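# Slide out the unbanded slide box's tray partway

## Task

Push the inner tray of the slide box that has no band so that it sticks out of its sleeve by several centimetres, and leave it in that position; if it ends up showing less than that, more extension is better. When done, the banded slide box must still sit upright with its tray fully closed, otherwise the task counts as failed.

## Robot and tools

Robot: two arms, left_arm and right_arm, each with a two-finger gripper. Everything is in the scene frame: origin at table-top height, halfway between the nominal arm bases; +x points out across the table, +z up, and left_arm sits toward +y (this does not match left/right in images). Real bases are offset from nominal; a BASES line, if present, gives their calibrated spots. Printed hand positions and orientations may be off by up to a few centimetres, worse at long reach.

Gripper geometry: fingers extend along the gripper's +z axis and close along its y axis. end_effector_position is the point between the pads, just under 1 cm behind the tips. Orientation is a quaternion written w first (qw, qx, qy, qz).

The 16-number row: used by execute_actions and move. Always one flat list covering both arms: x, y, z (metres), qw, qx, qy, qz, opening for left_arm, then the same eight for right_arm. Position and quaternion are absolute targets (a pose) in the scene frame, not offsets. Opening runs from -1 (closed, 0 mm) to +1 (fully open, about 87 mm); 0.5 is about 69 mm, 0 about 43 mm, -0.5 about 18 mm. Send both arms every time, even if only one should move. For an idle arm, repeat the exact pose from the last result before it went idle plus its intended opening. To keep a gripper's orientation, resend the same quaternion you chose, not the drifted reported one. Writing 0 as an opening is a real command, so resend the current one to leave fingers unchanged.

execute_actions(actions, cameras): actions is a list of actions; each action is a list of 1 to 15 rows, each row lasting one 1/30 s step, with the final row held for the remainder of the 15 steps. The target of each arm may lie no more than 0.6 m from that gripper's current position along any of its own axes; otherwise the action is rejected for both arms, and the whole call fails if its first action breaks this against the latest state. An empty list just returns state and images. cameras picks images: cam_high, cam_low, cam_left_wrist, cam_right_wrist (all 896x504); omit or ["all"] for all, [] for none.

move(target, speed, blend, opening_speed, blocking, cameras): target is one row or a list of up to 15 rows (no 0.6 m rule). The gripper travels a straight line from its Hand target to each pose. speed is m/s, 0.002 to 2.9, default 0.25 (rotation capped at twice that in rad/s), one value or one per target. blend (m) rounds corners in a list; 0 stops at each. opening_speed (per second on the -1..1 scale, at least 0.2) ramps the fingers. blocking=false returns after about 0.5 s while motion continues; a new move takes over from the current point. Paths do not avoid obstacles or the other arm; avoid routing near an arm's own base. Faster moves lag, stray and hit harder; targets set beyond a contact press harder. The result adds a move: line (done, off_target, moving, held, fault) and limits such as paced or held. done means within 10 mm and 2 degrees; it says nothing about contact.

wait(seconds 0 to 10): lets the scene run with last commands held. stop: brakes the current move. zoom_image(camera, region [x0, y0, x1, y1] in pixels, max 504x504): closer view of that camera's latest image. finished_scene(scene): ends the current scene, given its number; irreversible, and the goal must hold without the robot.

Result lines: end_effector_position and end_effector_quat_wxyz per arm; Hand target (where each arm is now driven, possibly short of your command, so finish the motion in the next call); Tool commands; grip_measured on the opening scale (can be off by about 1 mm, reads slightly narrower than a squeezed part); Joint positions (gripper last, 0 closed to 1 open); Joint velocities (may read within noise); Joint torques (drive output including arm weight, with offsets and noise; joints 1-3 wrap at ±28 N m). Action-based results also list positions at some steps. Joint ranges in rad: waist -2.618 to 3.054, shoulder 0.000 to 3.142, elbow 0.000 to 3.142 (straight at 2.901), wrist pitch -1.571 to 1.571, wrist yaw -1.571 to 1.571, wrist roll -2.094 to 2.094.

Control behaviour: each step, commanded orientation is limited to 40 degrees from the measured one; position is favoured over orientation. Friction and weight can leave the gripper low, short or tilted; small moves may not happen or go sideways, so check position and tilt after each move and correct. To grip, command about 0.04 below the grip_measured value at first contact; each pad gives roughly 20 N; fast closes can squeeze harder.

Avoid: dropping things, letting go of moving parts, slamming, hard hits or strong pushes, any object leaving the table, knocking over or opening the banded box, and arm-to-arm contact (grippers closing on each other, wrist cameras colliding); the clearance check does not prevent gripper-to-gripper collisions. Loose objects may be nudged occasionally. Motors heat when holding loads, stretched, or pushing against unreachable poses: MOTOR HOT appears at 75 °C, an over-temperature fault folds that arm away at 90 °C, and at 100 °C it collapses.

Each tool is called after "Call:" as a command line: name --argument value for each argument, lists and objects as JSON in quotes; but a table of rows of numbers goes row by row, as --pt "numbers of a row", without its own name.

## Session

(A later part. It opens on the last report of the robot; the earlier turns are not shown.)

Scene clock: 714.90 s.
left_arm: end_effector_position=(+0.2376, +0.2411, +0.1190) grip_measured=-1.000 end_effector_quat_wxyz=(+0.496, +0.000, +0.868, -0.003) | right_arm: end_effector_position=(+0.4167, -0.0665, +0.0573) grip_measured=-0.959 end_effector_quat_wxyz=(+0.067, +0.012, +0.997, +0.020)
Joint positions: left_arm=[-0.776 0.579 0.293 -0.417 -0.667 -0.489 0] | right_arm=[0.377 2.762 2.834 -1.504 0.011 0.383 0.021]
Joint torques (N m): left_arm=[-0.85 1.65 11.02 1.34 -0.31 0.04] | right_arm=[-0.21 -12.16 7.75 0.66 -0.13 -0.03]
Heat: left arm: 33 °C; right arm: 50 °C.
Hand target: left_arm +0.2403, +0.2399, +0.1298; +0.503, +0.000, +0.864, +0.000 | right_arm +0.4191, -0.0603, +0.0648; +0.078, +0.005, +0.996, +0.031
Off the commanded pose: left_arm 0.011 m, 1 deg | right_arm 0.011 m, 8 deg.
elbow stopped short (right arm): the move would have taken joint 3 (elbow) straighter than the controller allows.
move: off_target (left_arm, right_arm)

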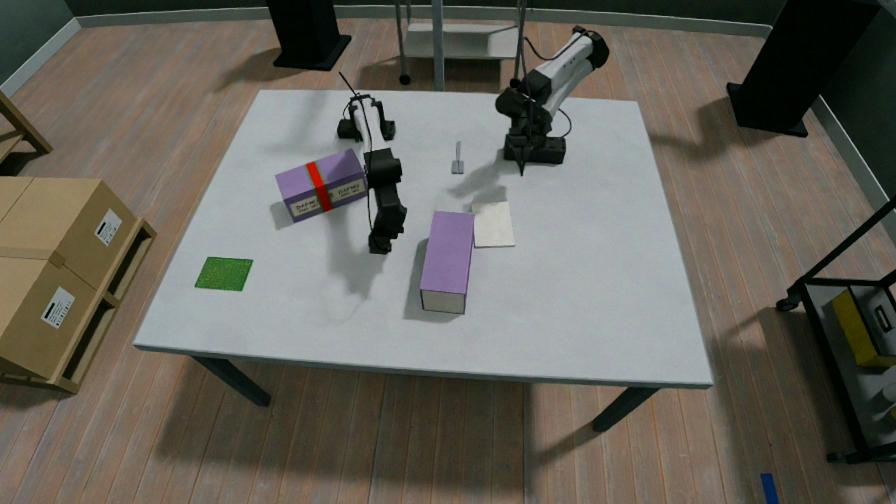

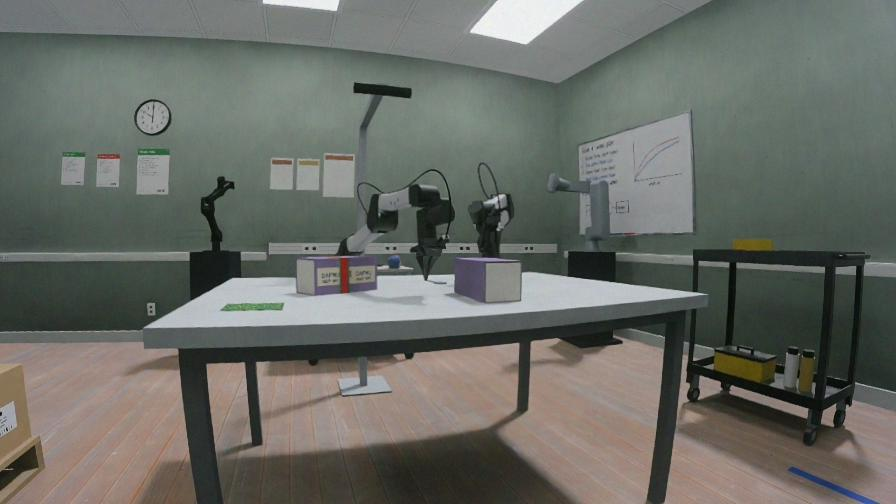

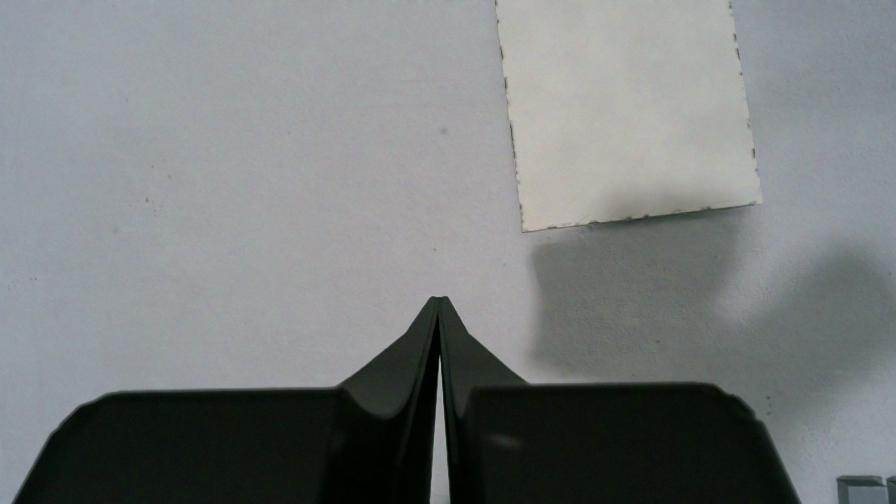

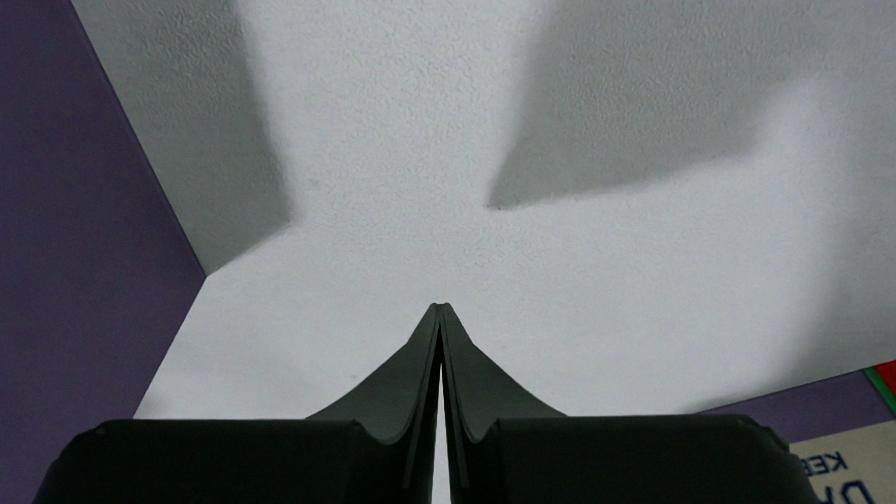

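Call:
move --pt "0.24 0.24 0.13 0.5 0.0 0.86 0.0 -1 0.46 -0.05 0.065 0.08 0.0 0.99 0.0 -1" --pt "0.24 0.24 0.13 0.5 0.0 0.86 0.0 -1 0.46 0.14 0.07 0.08 0.0 0.99 0.0 -1" --speed '[0.15,0.08]'

Call:
zoom_image --camera "cam_high" --region '[250, 90, 530, 330]'

Scene clock: 734.17 s.
left_arm: end_effector_position=(+0.2376, +0.2415, +0.1190) grip_measured=-1.000 end_effector_quat_wxyz=(+0.496, +0.001, +0.868, -0.002) | right_arm: end_effector_position=(+0.4506, +0.1293, +0.0575) grip_measured=-0.959 end_effector_quat_wxyz=(+0.267, +0.010, +0.953, +0.142)
Joint positions: left_arm=[-0.776 0.579 0.293 -0.418 -0.669 -0.487 0] | right_arm=[0.663 2.817 2.834 -0.98 0.097 0.638 0.02]
Joint torques (N m): left_arm=[-0.61 1.78 10.84 1.31 -0.27 -0.06] | right_arm=[-0.35 -12.6 8.53 1.97 0.08 0.11]
Heat: left arm: 33 °C; right arm: 55 °C.
Hand target: left_arm +0.2403, +0.2400, +0.1297; +0.503, +0.000, +0.864, +0.000 | right_arm +0.4583, +0.1388, +0.0703; +0.290, +0.013, +0.944, +0.160
Off the commanded pose: left_arm 0.011 m, 1 deg | right_arm 0.019 m, 27 deg.
elbow stopped short (right arm): the move would have taken joint 3 (elbow) straighter than the controller allows.
move: off_target (left_arm, right_arm)

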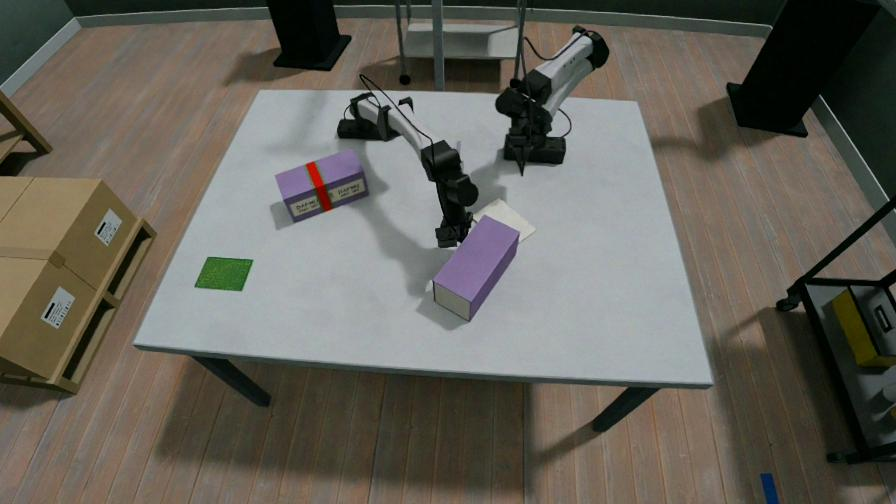

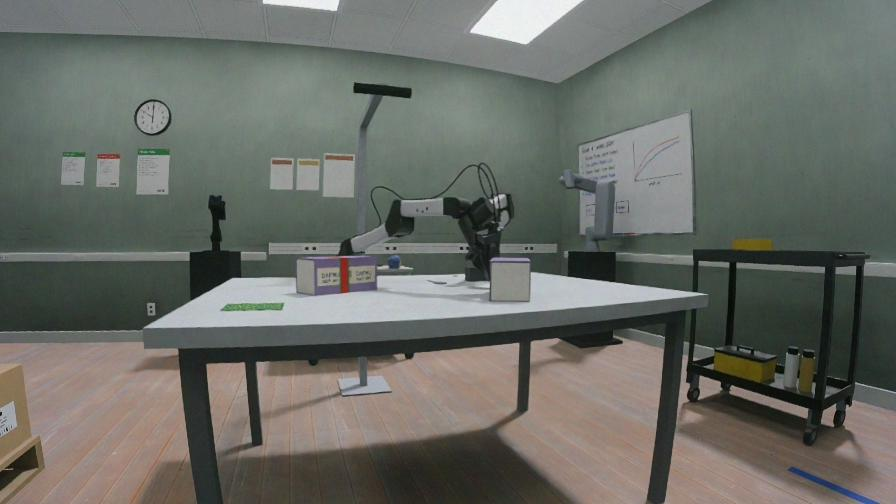

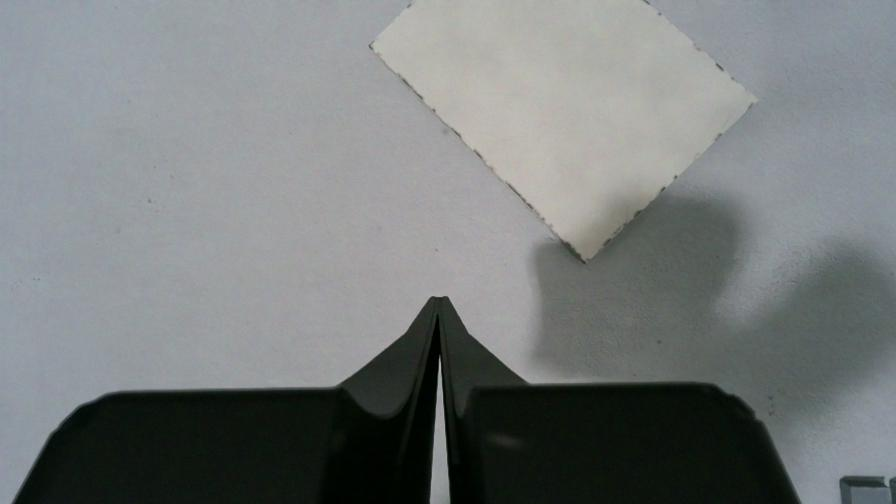

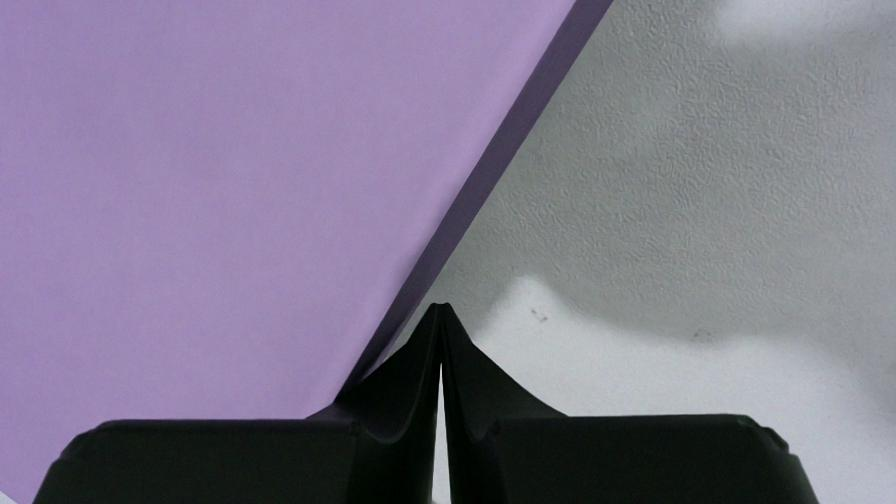

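Scaled by 1.800 (camera's finer frame: 1280x720).

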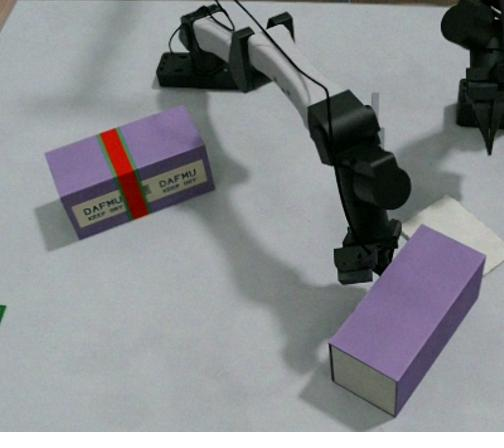

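Call:
move --pt "0.3 0.22 0.2 0.1 0.2 0.975 0.0 -1 0.43 0.09 0.1 0.267 0.01 0.953 0.142 -1" --pt "0.52 0.07 0.18 0.1 0.3 0.95 0.03 -1 0.32 -0.15 0.22 0.08 0.0 0.99 0.0 -1" --speed 0.2

Call:
zoom_image --camera "cam_high" --region '[250, 90, 530, 330]'

Scene clock: 761.70 s.
left_arm: end_effector_position=(+0.5171, +0.0732, +0.1864) grip_measured=-1.000 end_effector_quat_wxyz=(+0.246, +0.295, +0.923, -0.002) | right_arm: end_effector_position=(+0.3220, -0.1494, +0.2029) grip_measured=-0.959 end_effector_quat_wxyz=(+0.076, +0.004, +0.997, +0.000)
Joint positions: left_arm=[-0.479 2.569 2.838 -1.349 -0.091 0.13 0] | right_arm=[0.287 2.102 2.243 -1.565 0.041 0.275 0.021]
Joint torques (N m): left_arm=[-0.61 -12.48 9.39 1.06 -0.05 0.01] | right_arm=[-0.61 -11.43 6.65 0.57 0.02 -0.03]
Heat: left arm: 32 °C; right arm: 61 °C.
Hand target: left_arm +0.5193, +0.0705, +0.1796; +0.245, +0.300, +0.922, +0.003 | right_arm +0.3195, -0.1502, +0.2192; +0.096, +0.000, +0.995, +0.005
Off the commanded pose: left_arm 0.008 m, 17 deg | right_arm 0.017 m, 1 deg.
elbow stopped short (left arm): the move would have taken joint 3 (elbow) straighter than the controller allows.
joint sent to its limit (right arm) — joint 4 (wrist pitch), lower limit. The joint targets still meet the commanded pose.
move: off_target (left_arm, right_arm)

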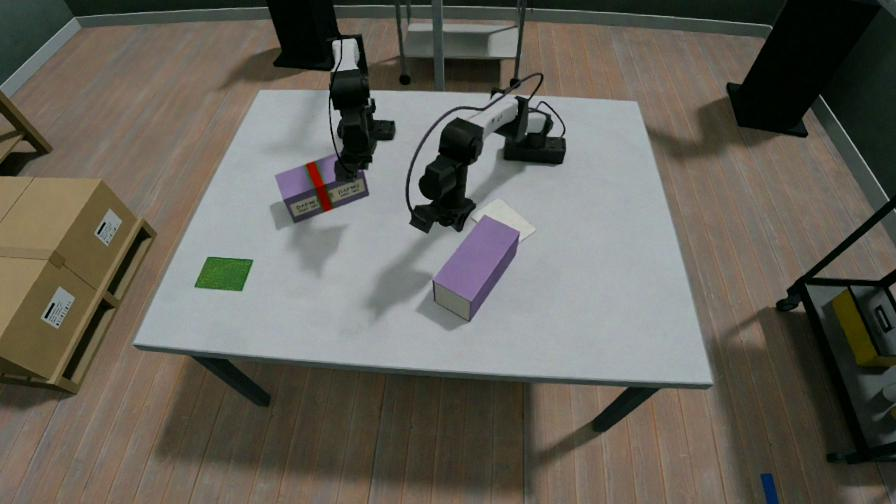

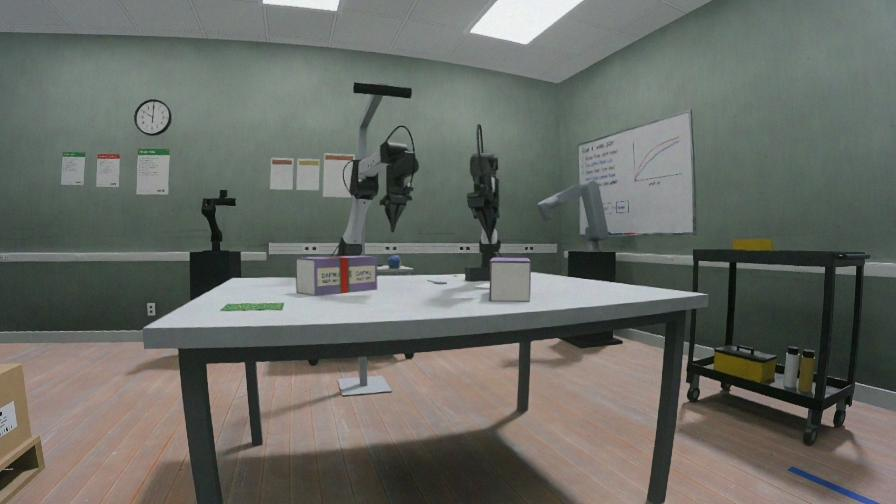

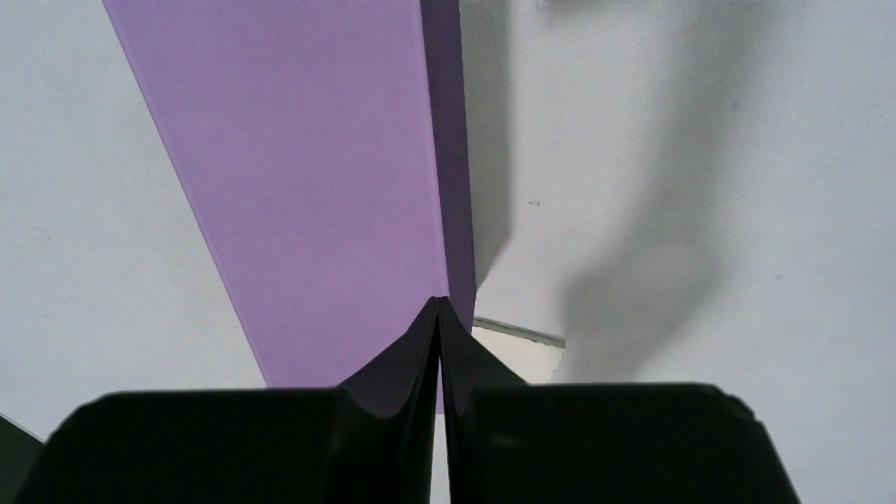

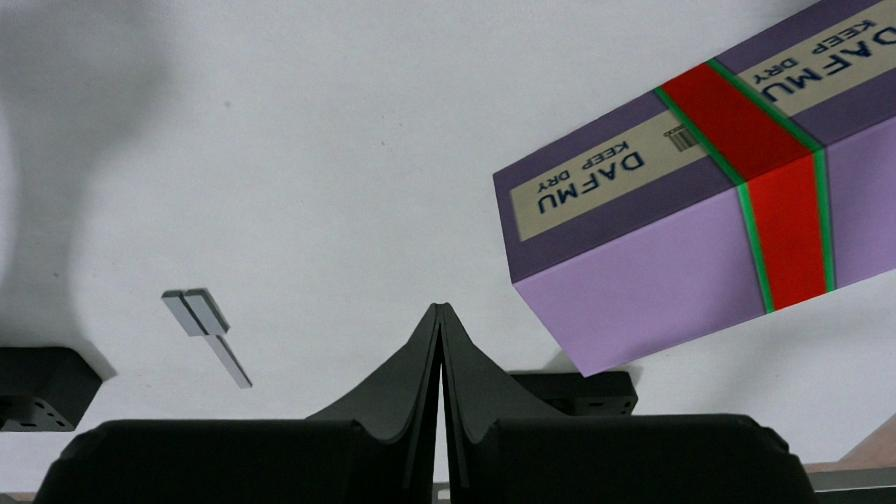

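Scaled by 1.800 (camera's finer frame: 1280x720).

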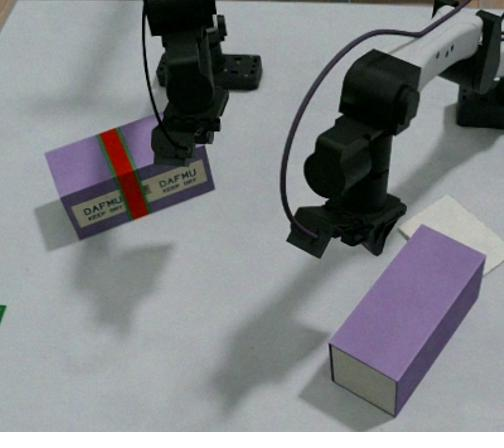

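Call:
move --pt "0.55 0.115 0.185 0.15 0.25 0.95 0.03 -1 0.26 -0.33 0.25 0.08 0.0 0.99 0.0 -1" --pt "0.53 0.105 0.0 0.06 0.25 0.965 0.0 -1 0.26 -0.33 0.25 0.08 0.0 0.99 0.0 -1" --pt "0.32 -0.14 -0.03 0.06 0.15 0.985 0.0 -1 0.26 -0.33 0.25 0.08 0.0 0.99 0.0 -1" --speed '[0.15,0.08,0.08]'

Call:
zoom_image --camera "cam_high" --region '[250, 90, 530, 330]'

Scene clock: 819.43 s.
left_arm: end_effector_position=(+0.3910, -0.0970, +0.1258) grip_measured=-1.000 end_effector_quat_wxyz=(+0.258, +0.103, +0.961, +0.003) | right_arm: end_effector_position=(+0.2669, -0.3338, +0.2430) grip_measured=-0.959 end_effector_quat_wxyz=(+0.098, +0.004, +0.995, -0.011)
Joint positions: left_arm=[-0.906 2.654 2.757 -1.31 -0.381 -0.653 0] | right_arm=[-0.209 1.824 2.017 -1.567 -0.021 -0.216 0.021]
Joint torques (N m): left_arm=[-5.33 3.33 -1.16 0.87 2.1 -0.62] | right_arm=[-0.64 -9.39 4.07 0.72 -0.16 -0.03]
Heat: left arm: 34 °C; right arm: 52 °C.
Hand target: left_arm +0.3100, -0.1118, -0.0047; +0.074, +0.134, +0.988, +0.014 | right_arm +0.2601, -0.3300, +0.2492; +0.104, +0.000, +0.995, -0.006
Off the commanded pose: left_arm 0.177 m, 24 deg | right_arm 0.011 m, 2 deg.
elbow stopped short (left arm): the move would have taken joint 3 (elbow) straighter than the controller allows.
joint sent to its limit (right arm) — joint 4 (wrist pitch), lower limit. The joint targets are off in orientation, not in position.
move: off_target (left_arm, right_arm)

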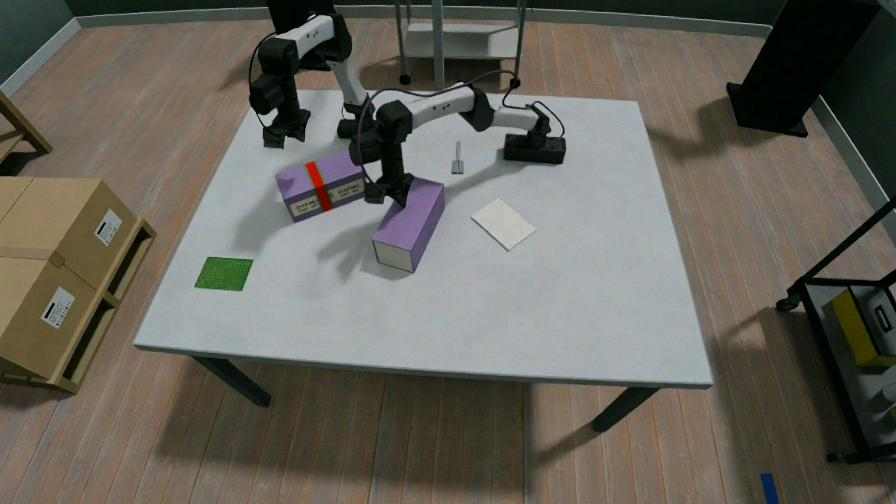

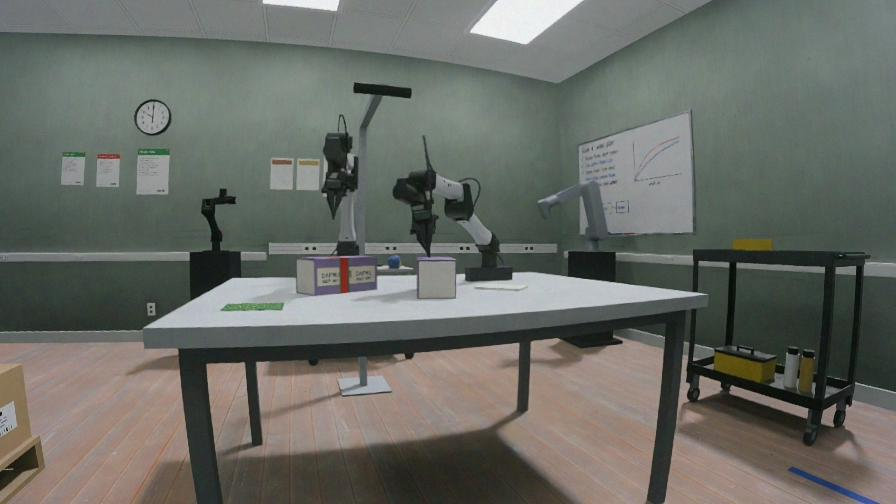

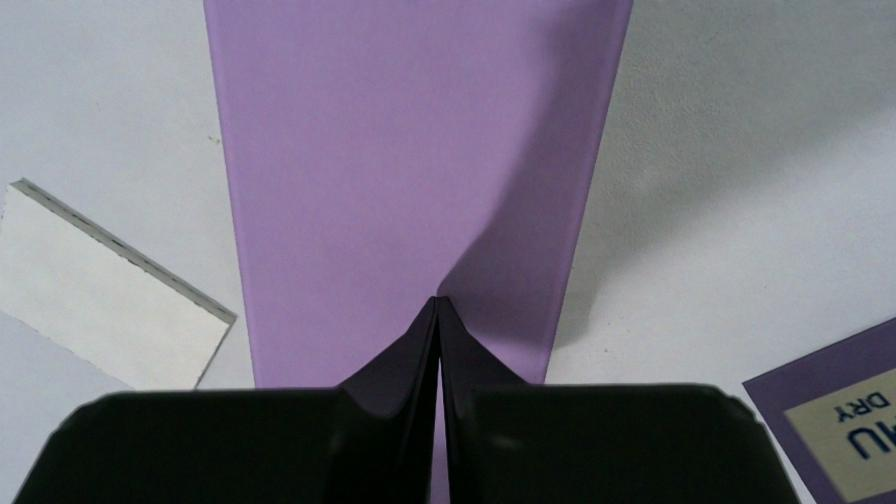

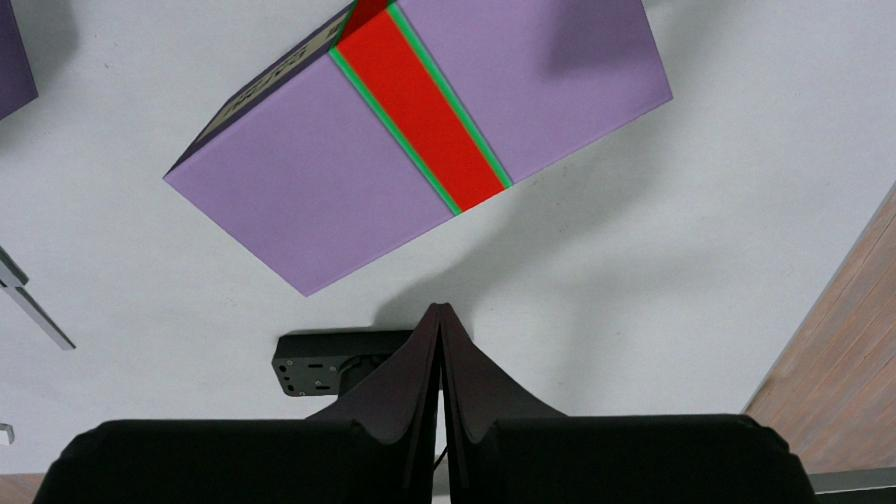

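Scaled by 1.800 (camera's finer frame: 1280x720).

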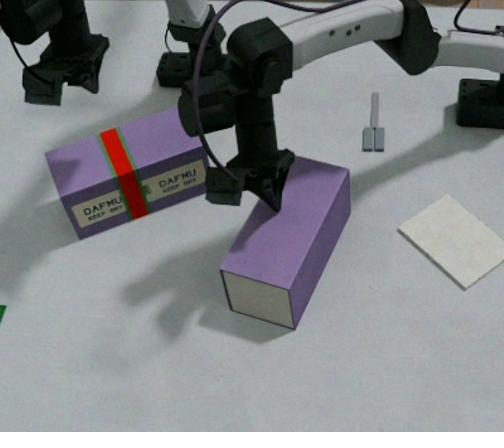

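Call:
move --target '[0.25,-0.10,-0.03,0.06,0.12,0.985,0.0,-1,0.26,-0.33,0.25,0.08,0.0,0.99,0.0,-1]' --speed 0.06

Call:
zoom_image --camera "cam_high" --region '[250, 90, 530, 330]'

Scene clock: 838.87 s.
left_arm: end_effector_position=(+0.3527, -0.1134, +0.1306) grip_measured=-1.000 end_effector_quat_wxyz=(+0.276, +0.045, +0.956, -0.087) | right_arm: end_effector_position=(+0.2669, -0.3337, +0.2430) grip_measured=-0.959 end_effector_quat_wxyz=(+0.098, +0.004, +0.995, -0.011)
Joint positions: left_arm=[-0.958 2.283 2.065 -0.86 -0.336 -0.81 0] | right_arm=[-0.209 1.824 2.017 -1.567 -0.022 -0.216 0.021]
Joint torques (N m): left_arm=[-6.04 2.18 -4.46 -0.08 1.72 -0.36] | right_arm=[-0.64 -9.39 4.05 0.72 -0.17 -0.03]
Heat: left arm: 32 °C; right arm: 52 °C.
Hand target: left_arm +0.2530, -0.0799, +0.0046; +0.072, +0.100, +0.992, +0.009 | right_arm +0.2601, -0.3300, +0.2492; +0.104, +0.000, +0.995, -0.006
Off the commanded pose: left_arm 0.191 m, 28 deg | right_arm 0.011 m, 2 deg.
joint sent to its limit (right arm) — joint 4 (wrist pitch), lower limit. The joint targets are off in orientation, not in position.
move: off_target (left_arm, right_arm)

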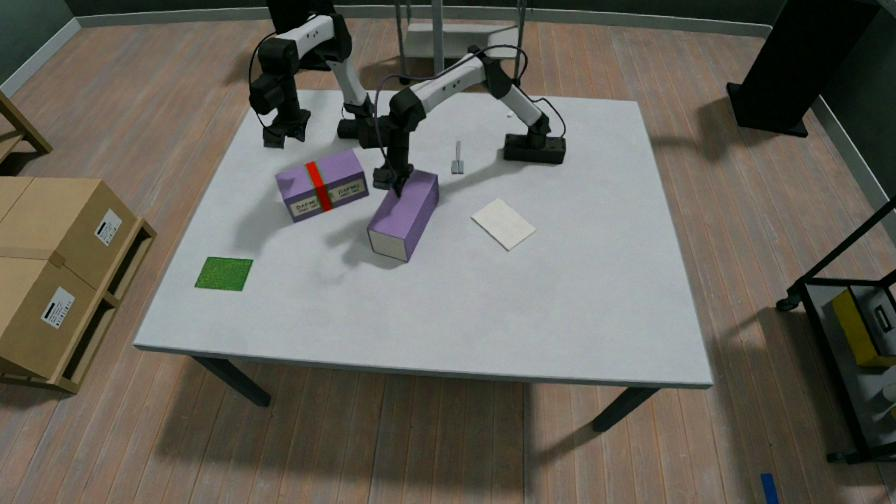

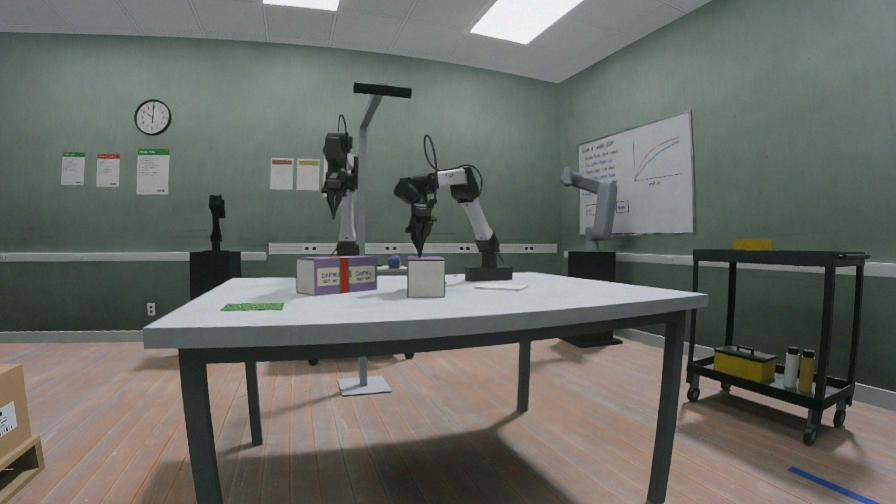

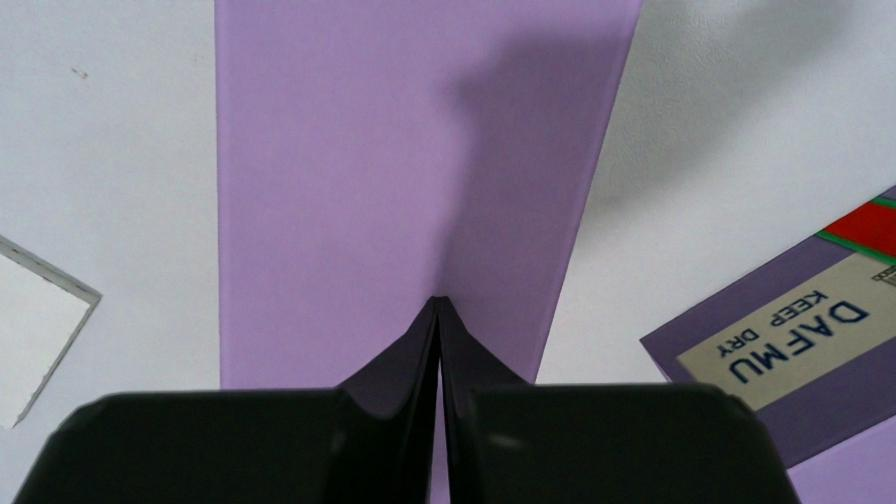

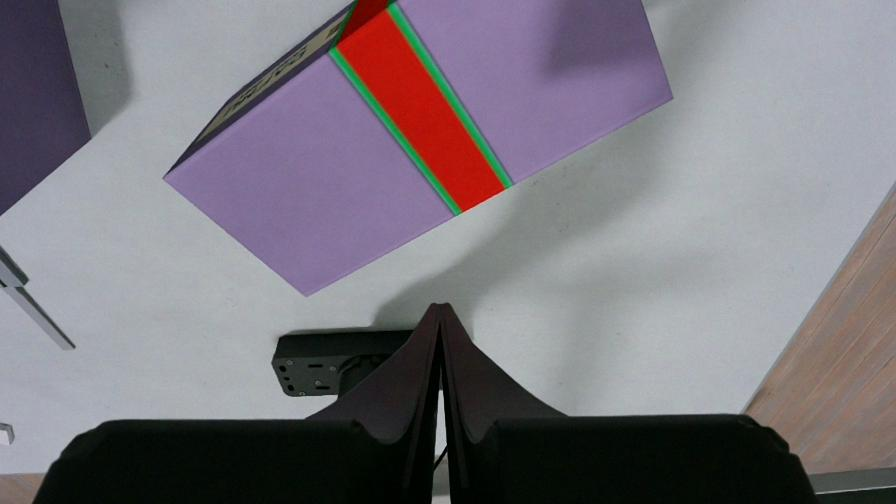

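Scaled by 1.800 (camera's finer frame: 1280x720).

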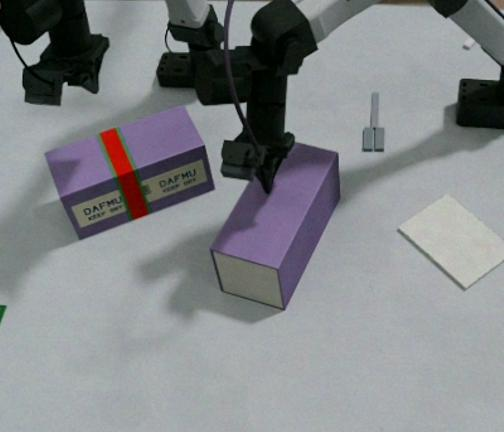

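Call:
move --target '[0.33,0.10,-0.03,0.06,0.2,0.975,0.0,-1,0.26,-0.33,0.25,0.08,0.0,0.99,0.0,-1]' --speed 0.08

Call:
zoom_image --camera "cam_high" --region '[250, 90, 530, 330]'

Scene clock: 896.57 s.
left_arm: end_effector_position=(+0.3762, -0.0310, +0.1352) grip_measured=-1.000 end_effector_quat_wxyz=(+0.256, +0.227, +0.908, -0.241) | right_arm: end_effector_position=(+0.2669, -0.3337, +0.2430) grip_measured=-0.959 end_effector_quat_wxyz=(+0.098, +0.004, +0.995, -0.011)
Joint positions: left_arm=[-0.673 1.946 1.479 -0.407 0.193 -0.286 0] | right_arm=[-0.209 1.824 2.017 -1.567 -0.022 -0.216 0.021]
Joint torques (N m): left_arm=[4.63 1.55 -4.78 -1.31 -1.62 0.76] | right_arm=[-0.65 -9.4 4.05 0.72 -0.16 -0.03]
Heat: left arm: 28 °C; right arm: 50 °C.
Hand target: left_arm +0.3170, +0.0891, +0.0165; +0.066, +0.224, +0.972, -0.029 | right_arm +0.2601, -0.3300, +0.2492; +0.104, +0.000, +0.995, -0.006
Off the commanded pose: left_arm 0.216 m, 37 deg | right_arm 0.011 m, 2 deg.
joint sent to its limit (right arm) — joint 4 (wrist pitch), lower limit. The joint targets are off in orientation, not in position.
move: off_target (left_arm, right_arm)

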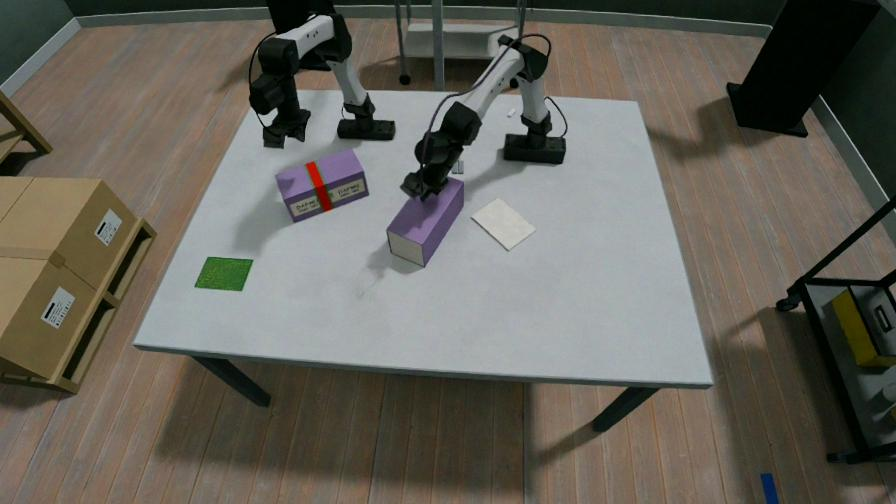

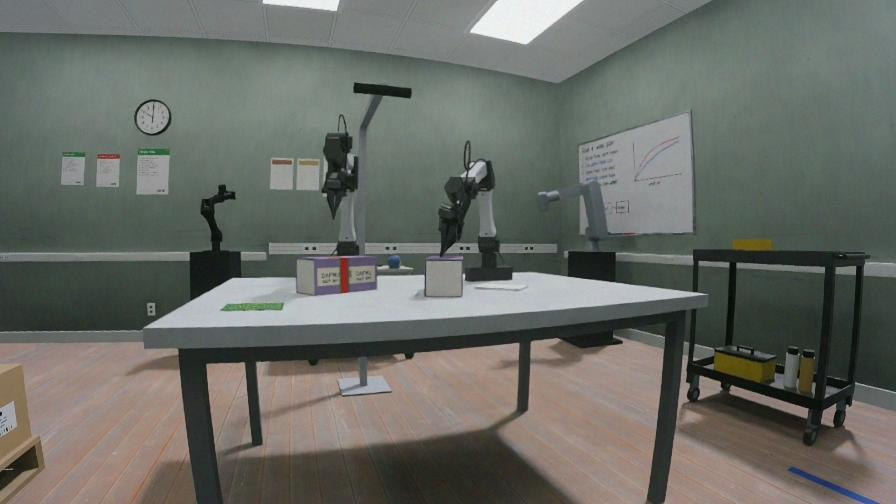

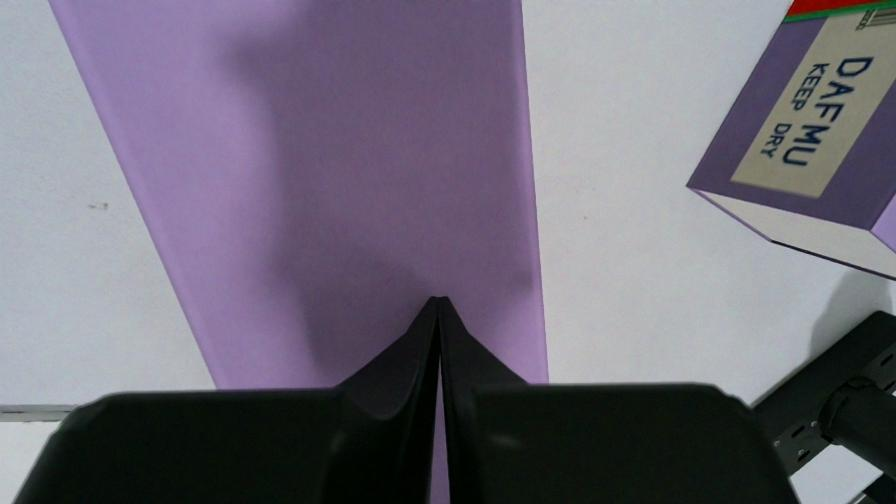

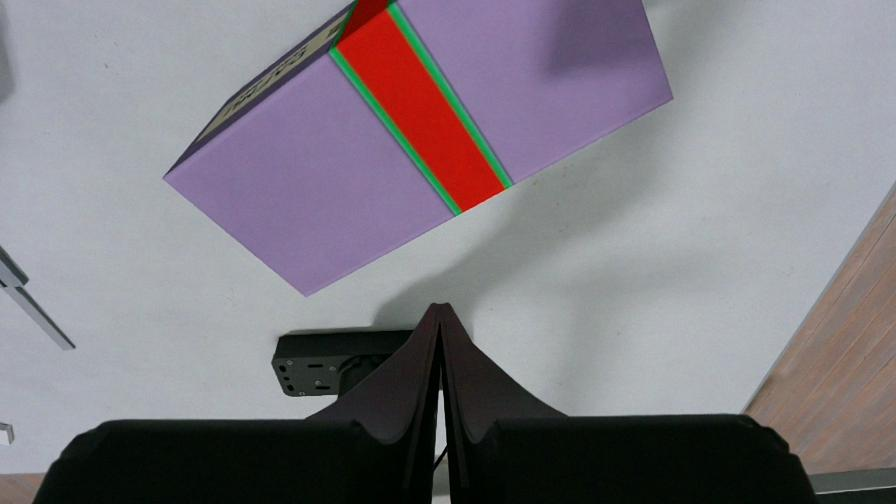

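Scaled by 1.800 (camera's finer frame: 1280x720).

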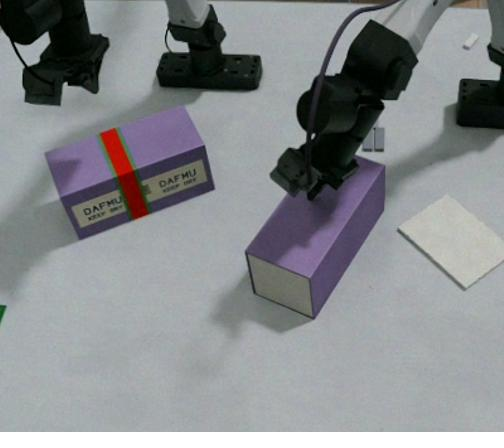

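Call:
move --pt "0.35 0.03 0.17 0.1 0.25 0.96 -0.05 -1 0.26 -0.28 0.25 0.08 0.1 0.99 0.0 -1" --pt "0.23 0.10 0.10 0.521 0.204 0.818 -0.130 -1 0.3 -0.15 0.23 0.06 0.23 0.97 0.0 -1" --pt "0.225 0.05 0.06 0.521 0.204 0.818 -0.130 -1 0.385 -0.025 0.17 0.06 0.23 0.97 0.0 -1" --speed 0.2

Call:
zoom_image --camera "cam_high" --region '[250, 90, 530, 330]'

Scene clock: 915.77 s.
left_arm: end_effector_position=(+0.2452, +0.0356, +0.1483) grip_measured=-1.000 end_effector_quat_wxyz=(+0.608, +0.100, +0.758, -0.213) | right_arm: end_effector_position=(+0.3794, -0.0250, +0.1595) grip_measured=-0.959 end_effector_quat_wxyz=(+0.104, +0.230, +0.966, +0.050)
Joint positions: left_arm=[-1.215 1.364 0.319 0.809 -0.764 -0.372 0] | right_arm=[0.465 2.485 2.714 -1.575 0.054 0.91 0.02]
Joint torques (N m): left_arm=[-1.06 1.92 1.26 -0.39 0.65 -0.22] | right_arm=[-0.76 -11.23 7.72 0.83 0.16 0.12]
Heat: left arm: 28 °C; right arm: 49 °C.
Hand target: left_arm +0.2206, +0.0647, +0.0708; +0.527, +0.199, +0.815, -0.133 | right_arm +0.3842, -0.0254, +0.1696; +0.122, +0.235, +0.963, +0.056
Off the commanded pose: left_arm 0.092 m, 20 deg | right_arm 0.012 m, 8 deg.
joint sent to its limit (right arm) — joint 4 (wrist pitch), lower limit. The joint targets are off in orientation, not in position.
move: off_target (left_arm, right_arm)

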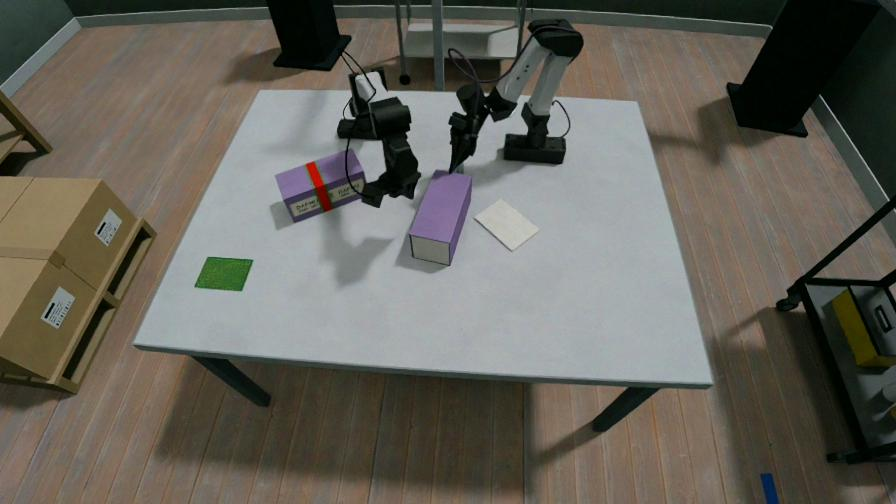

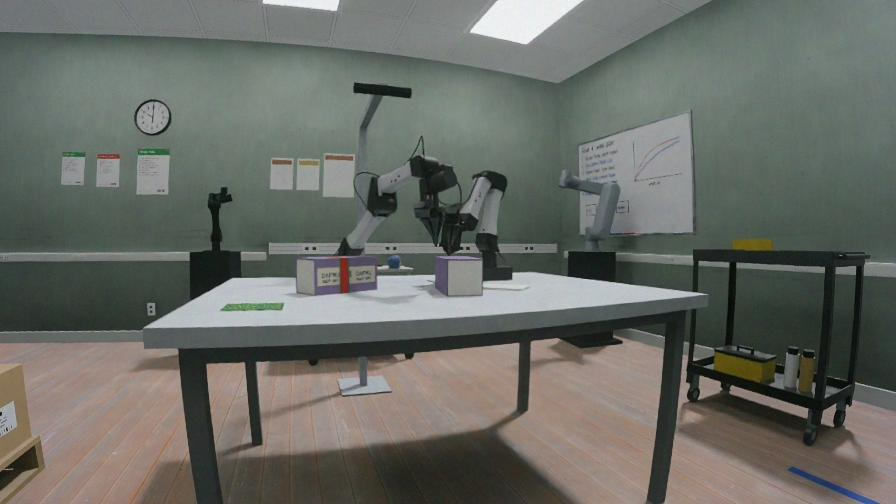

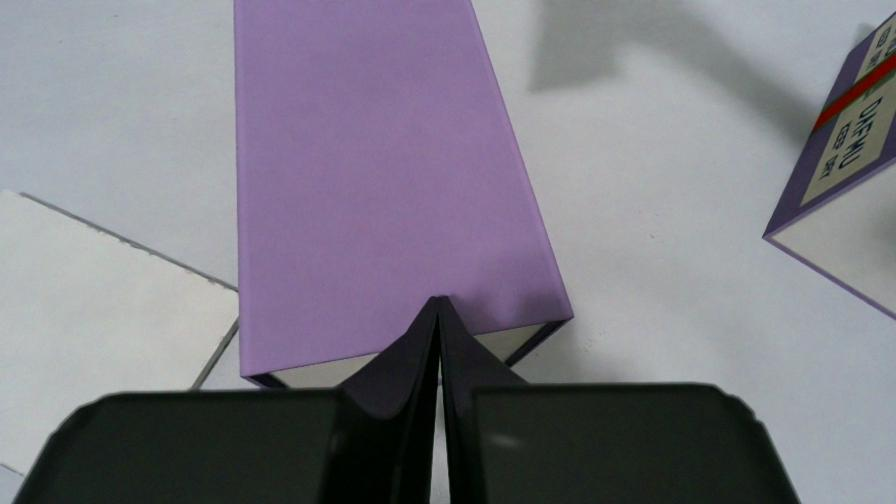

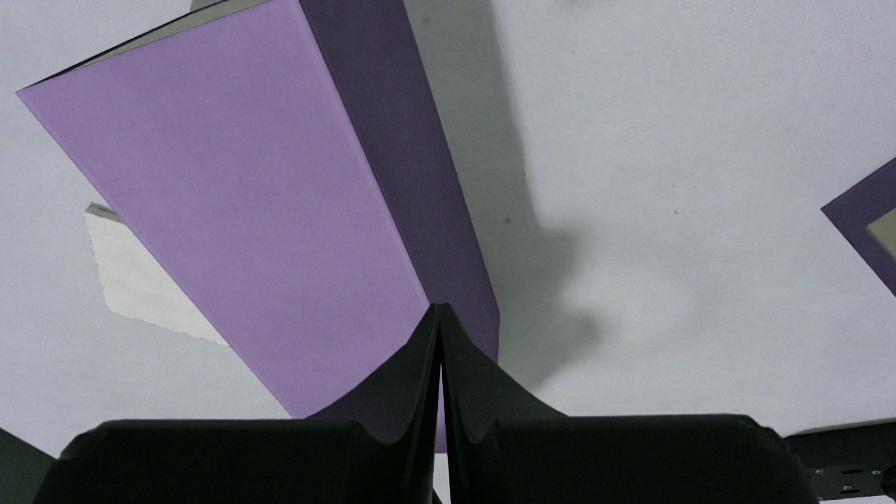

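Scaled by 1.800 (camera's finer frame: 1280x720).

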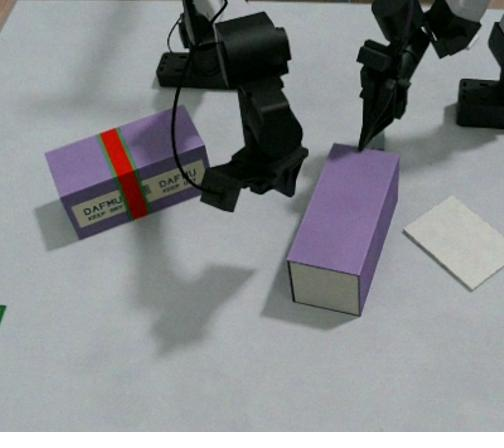

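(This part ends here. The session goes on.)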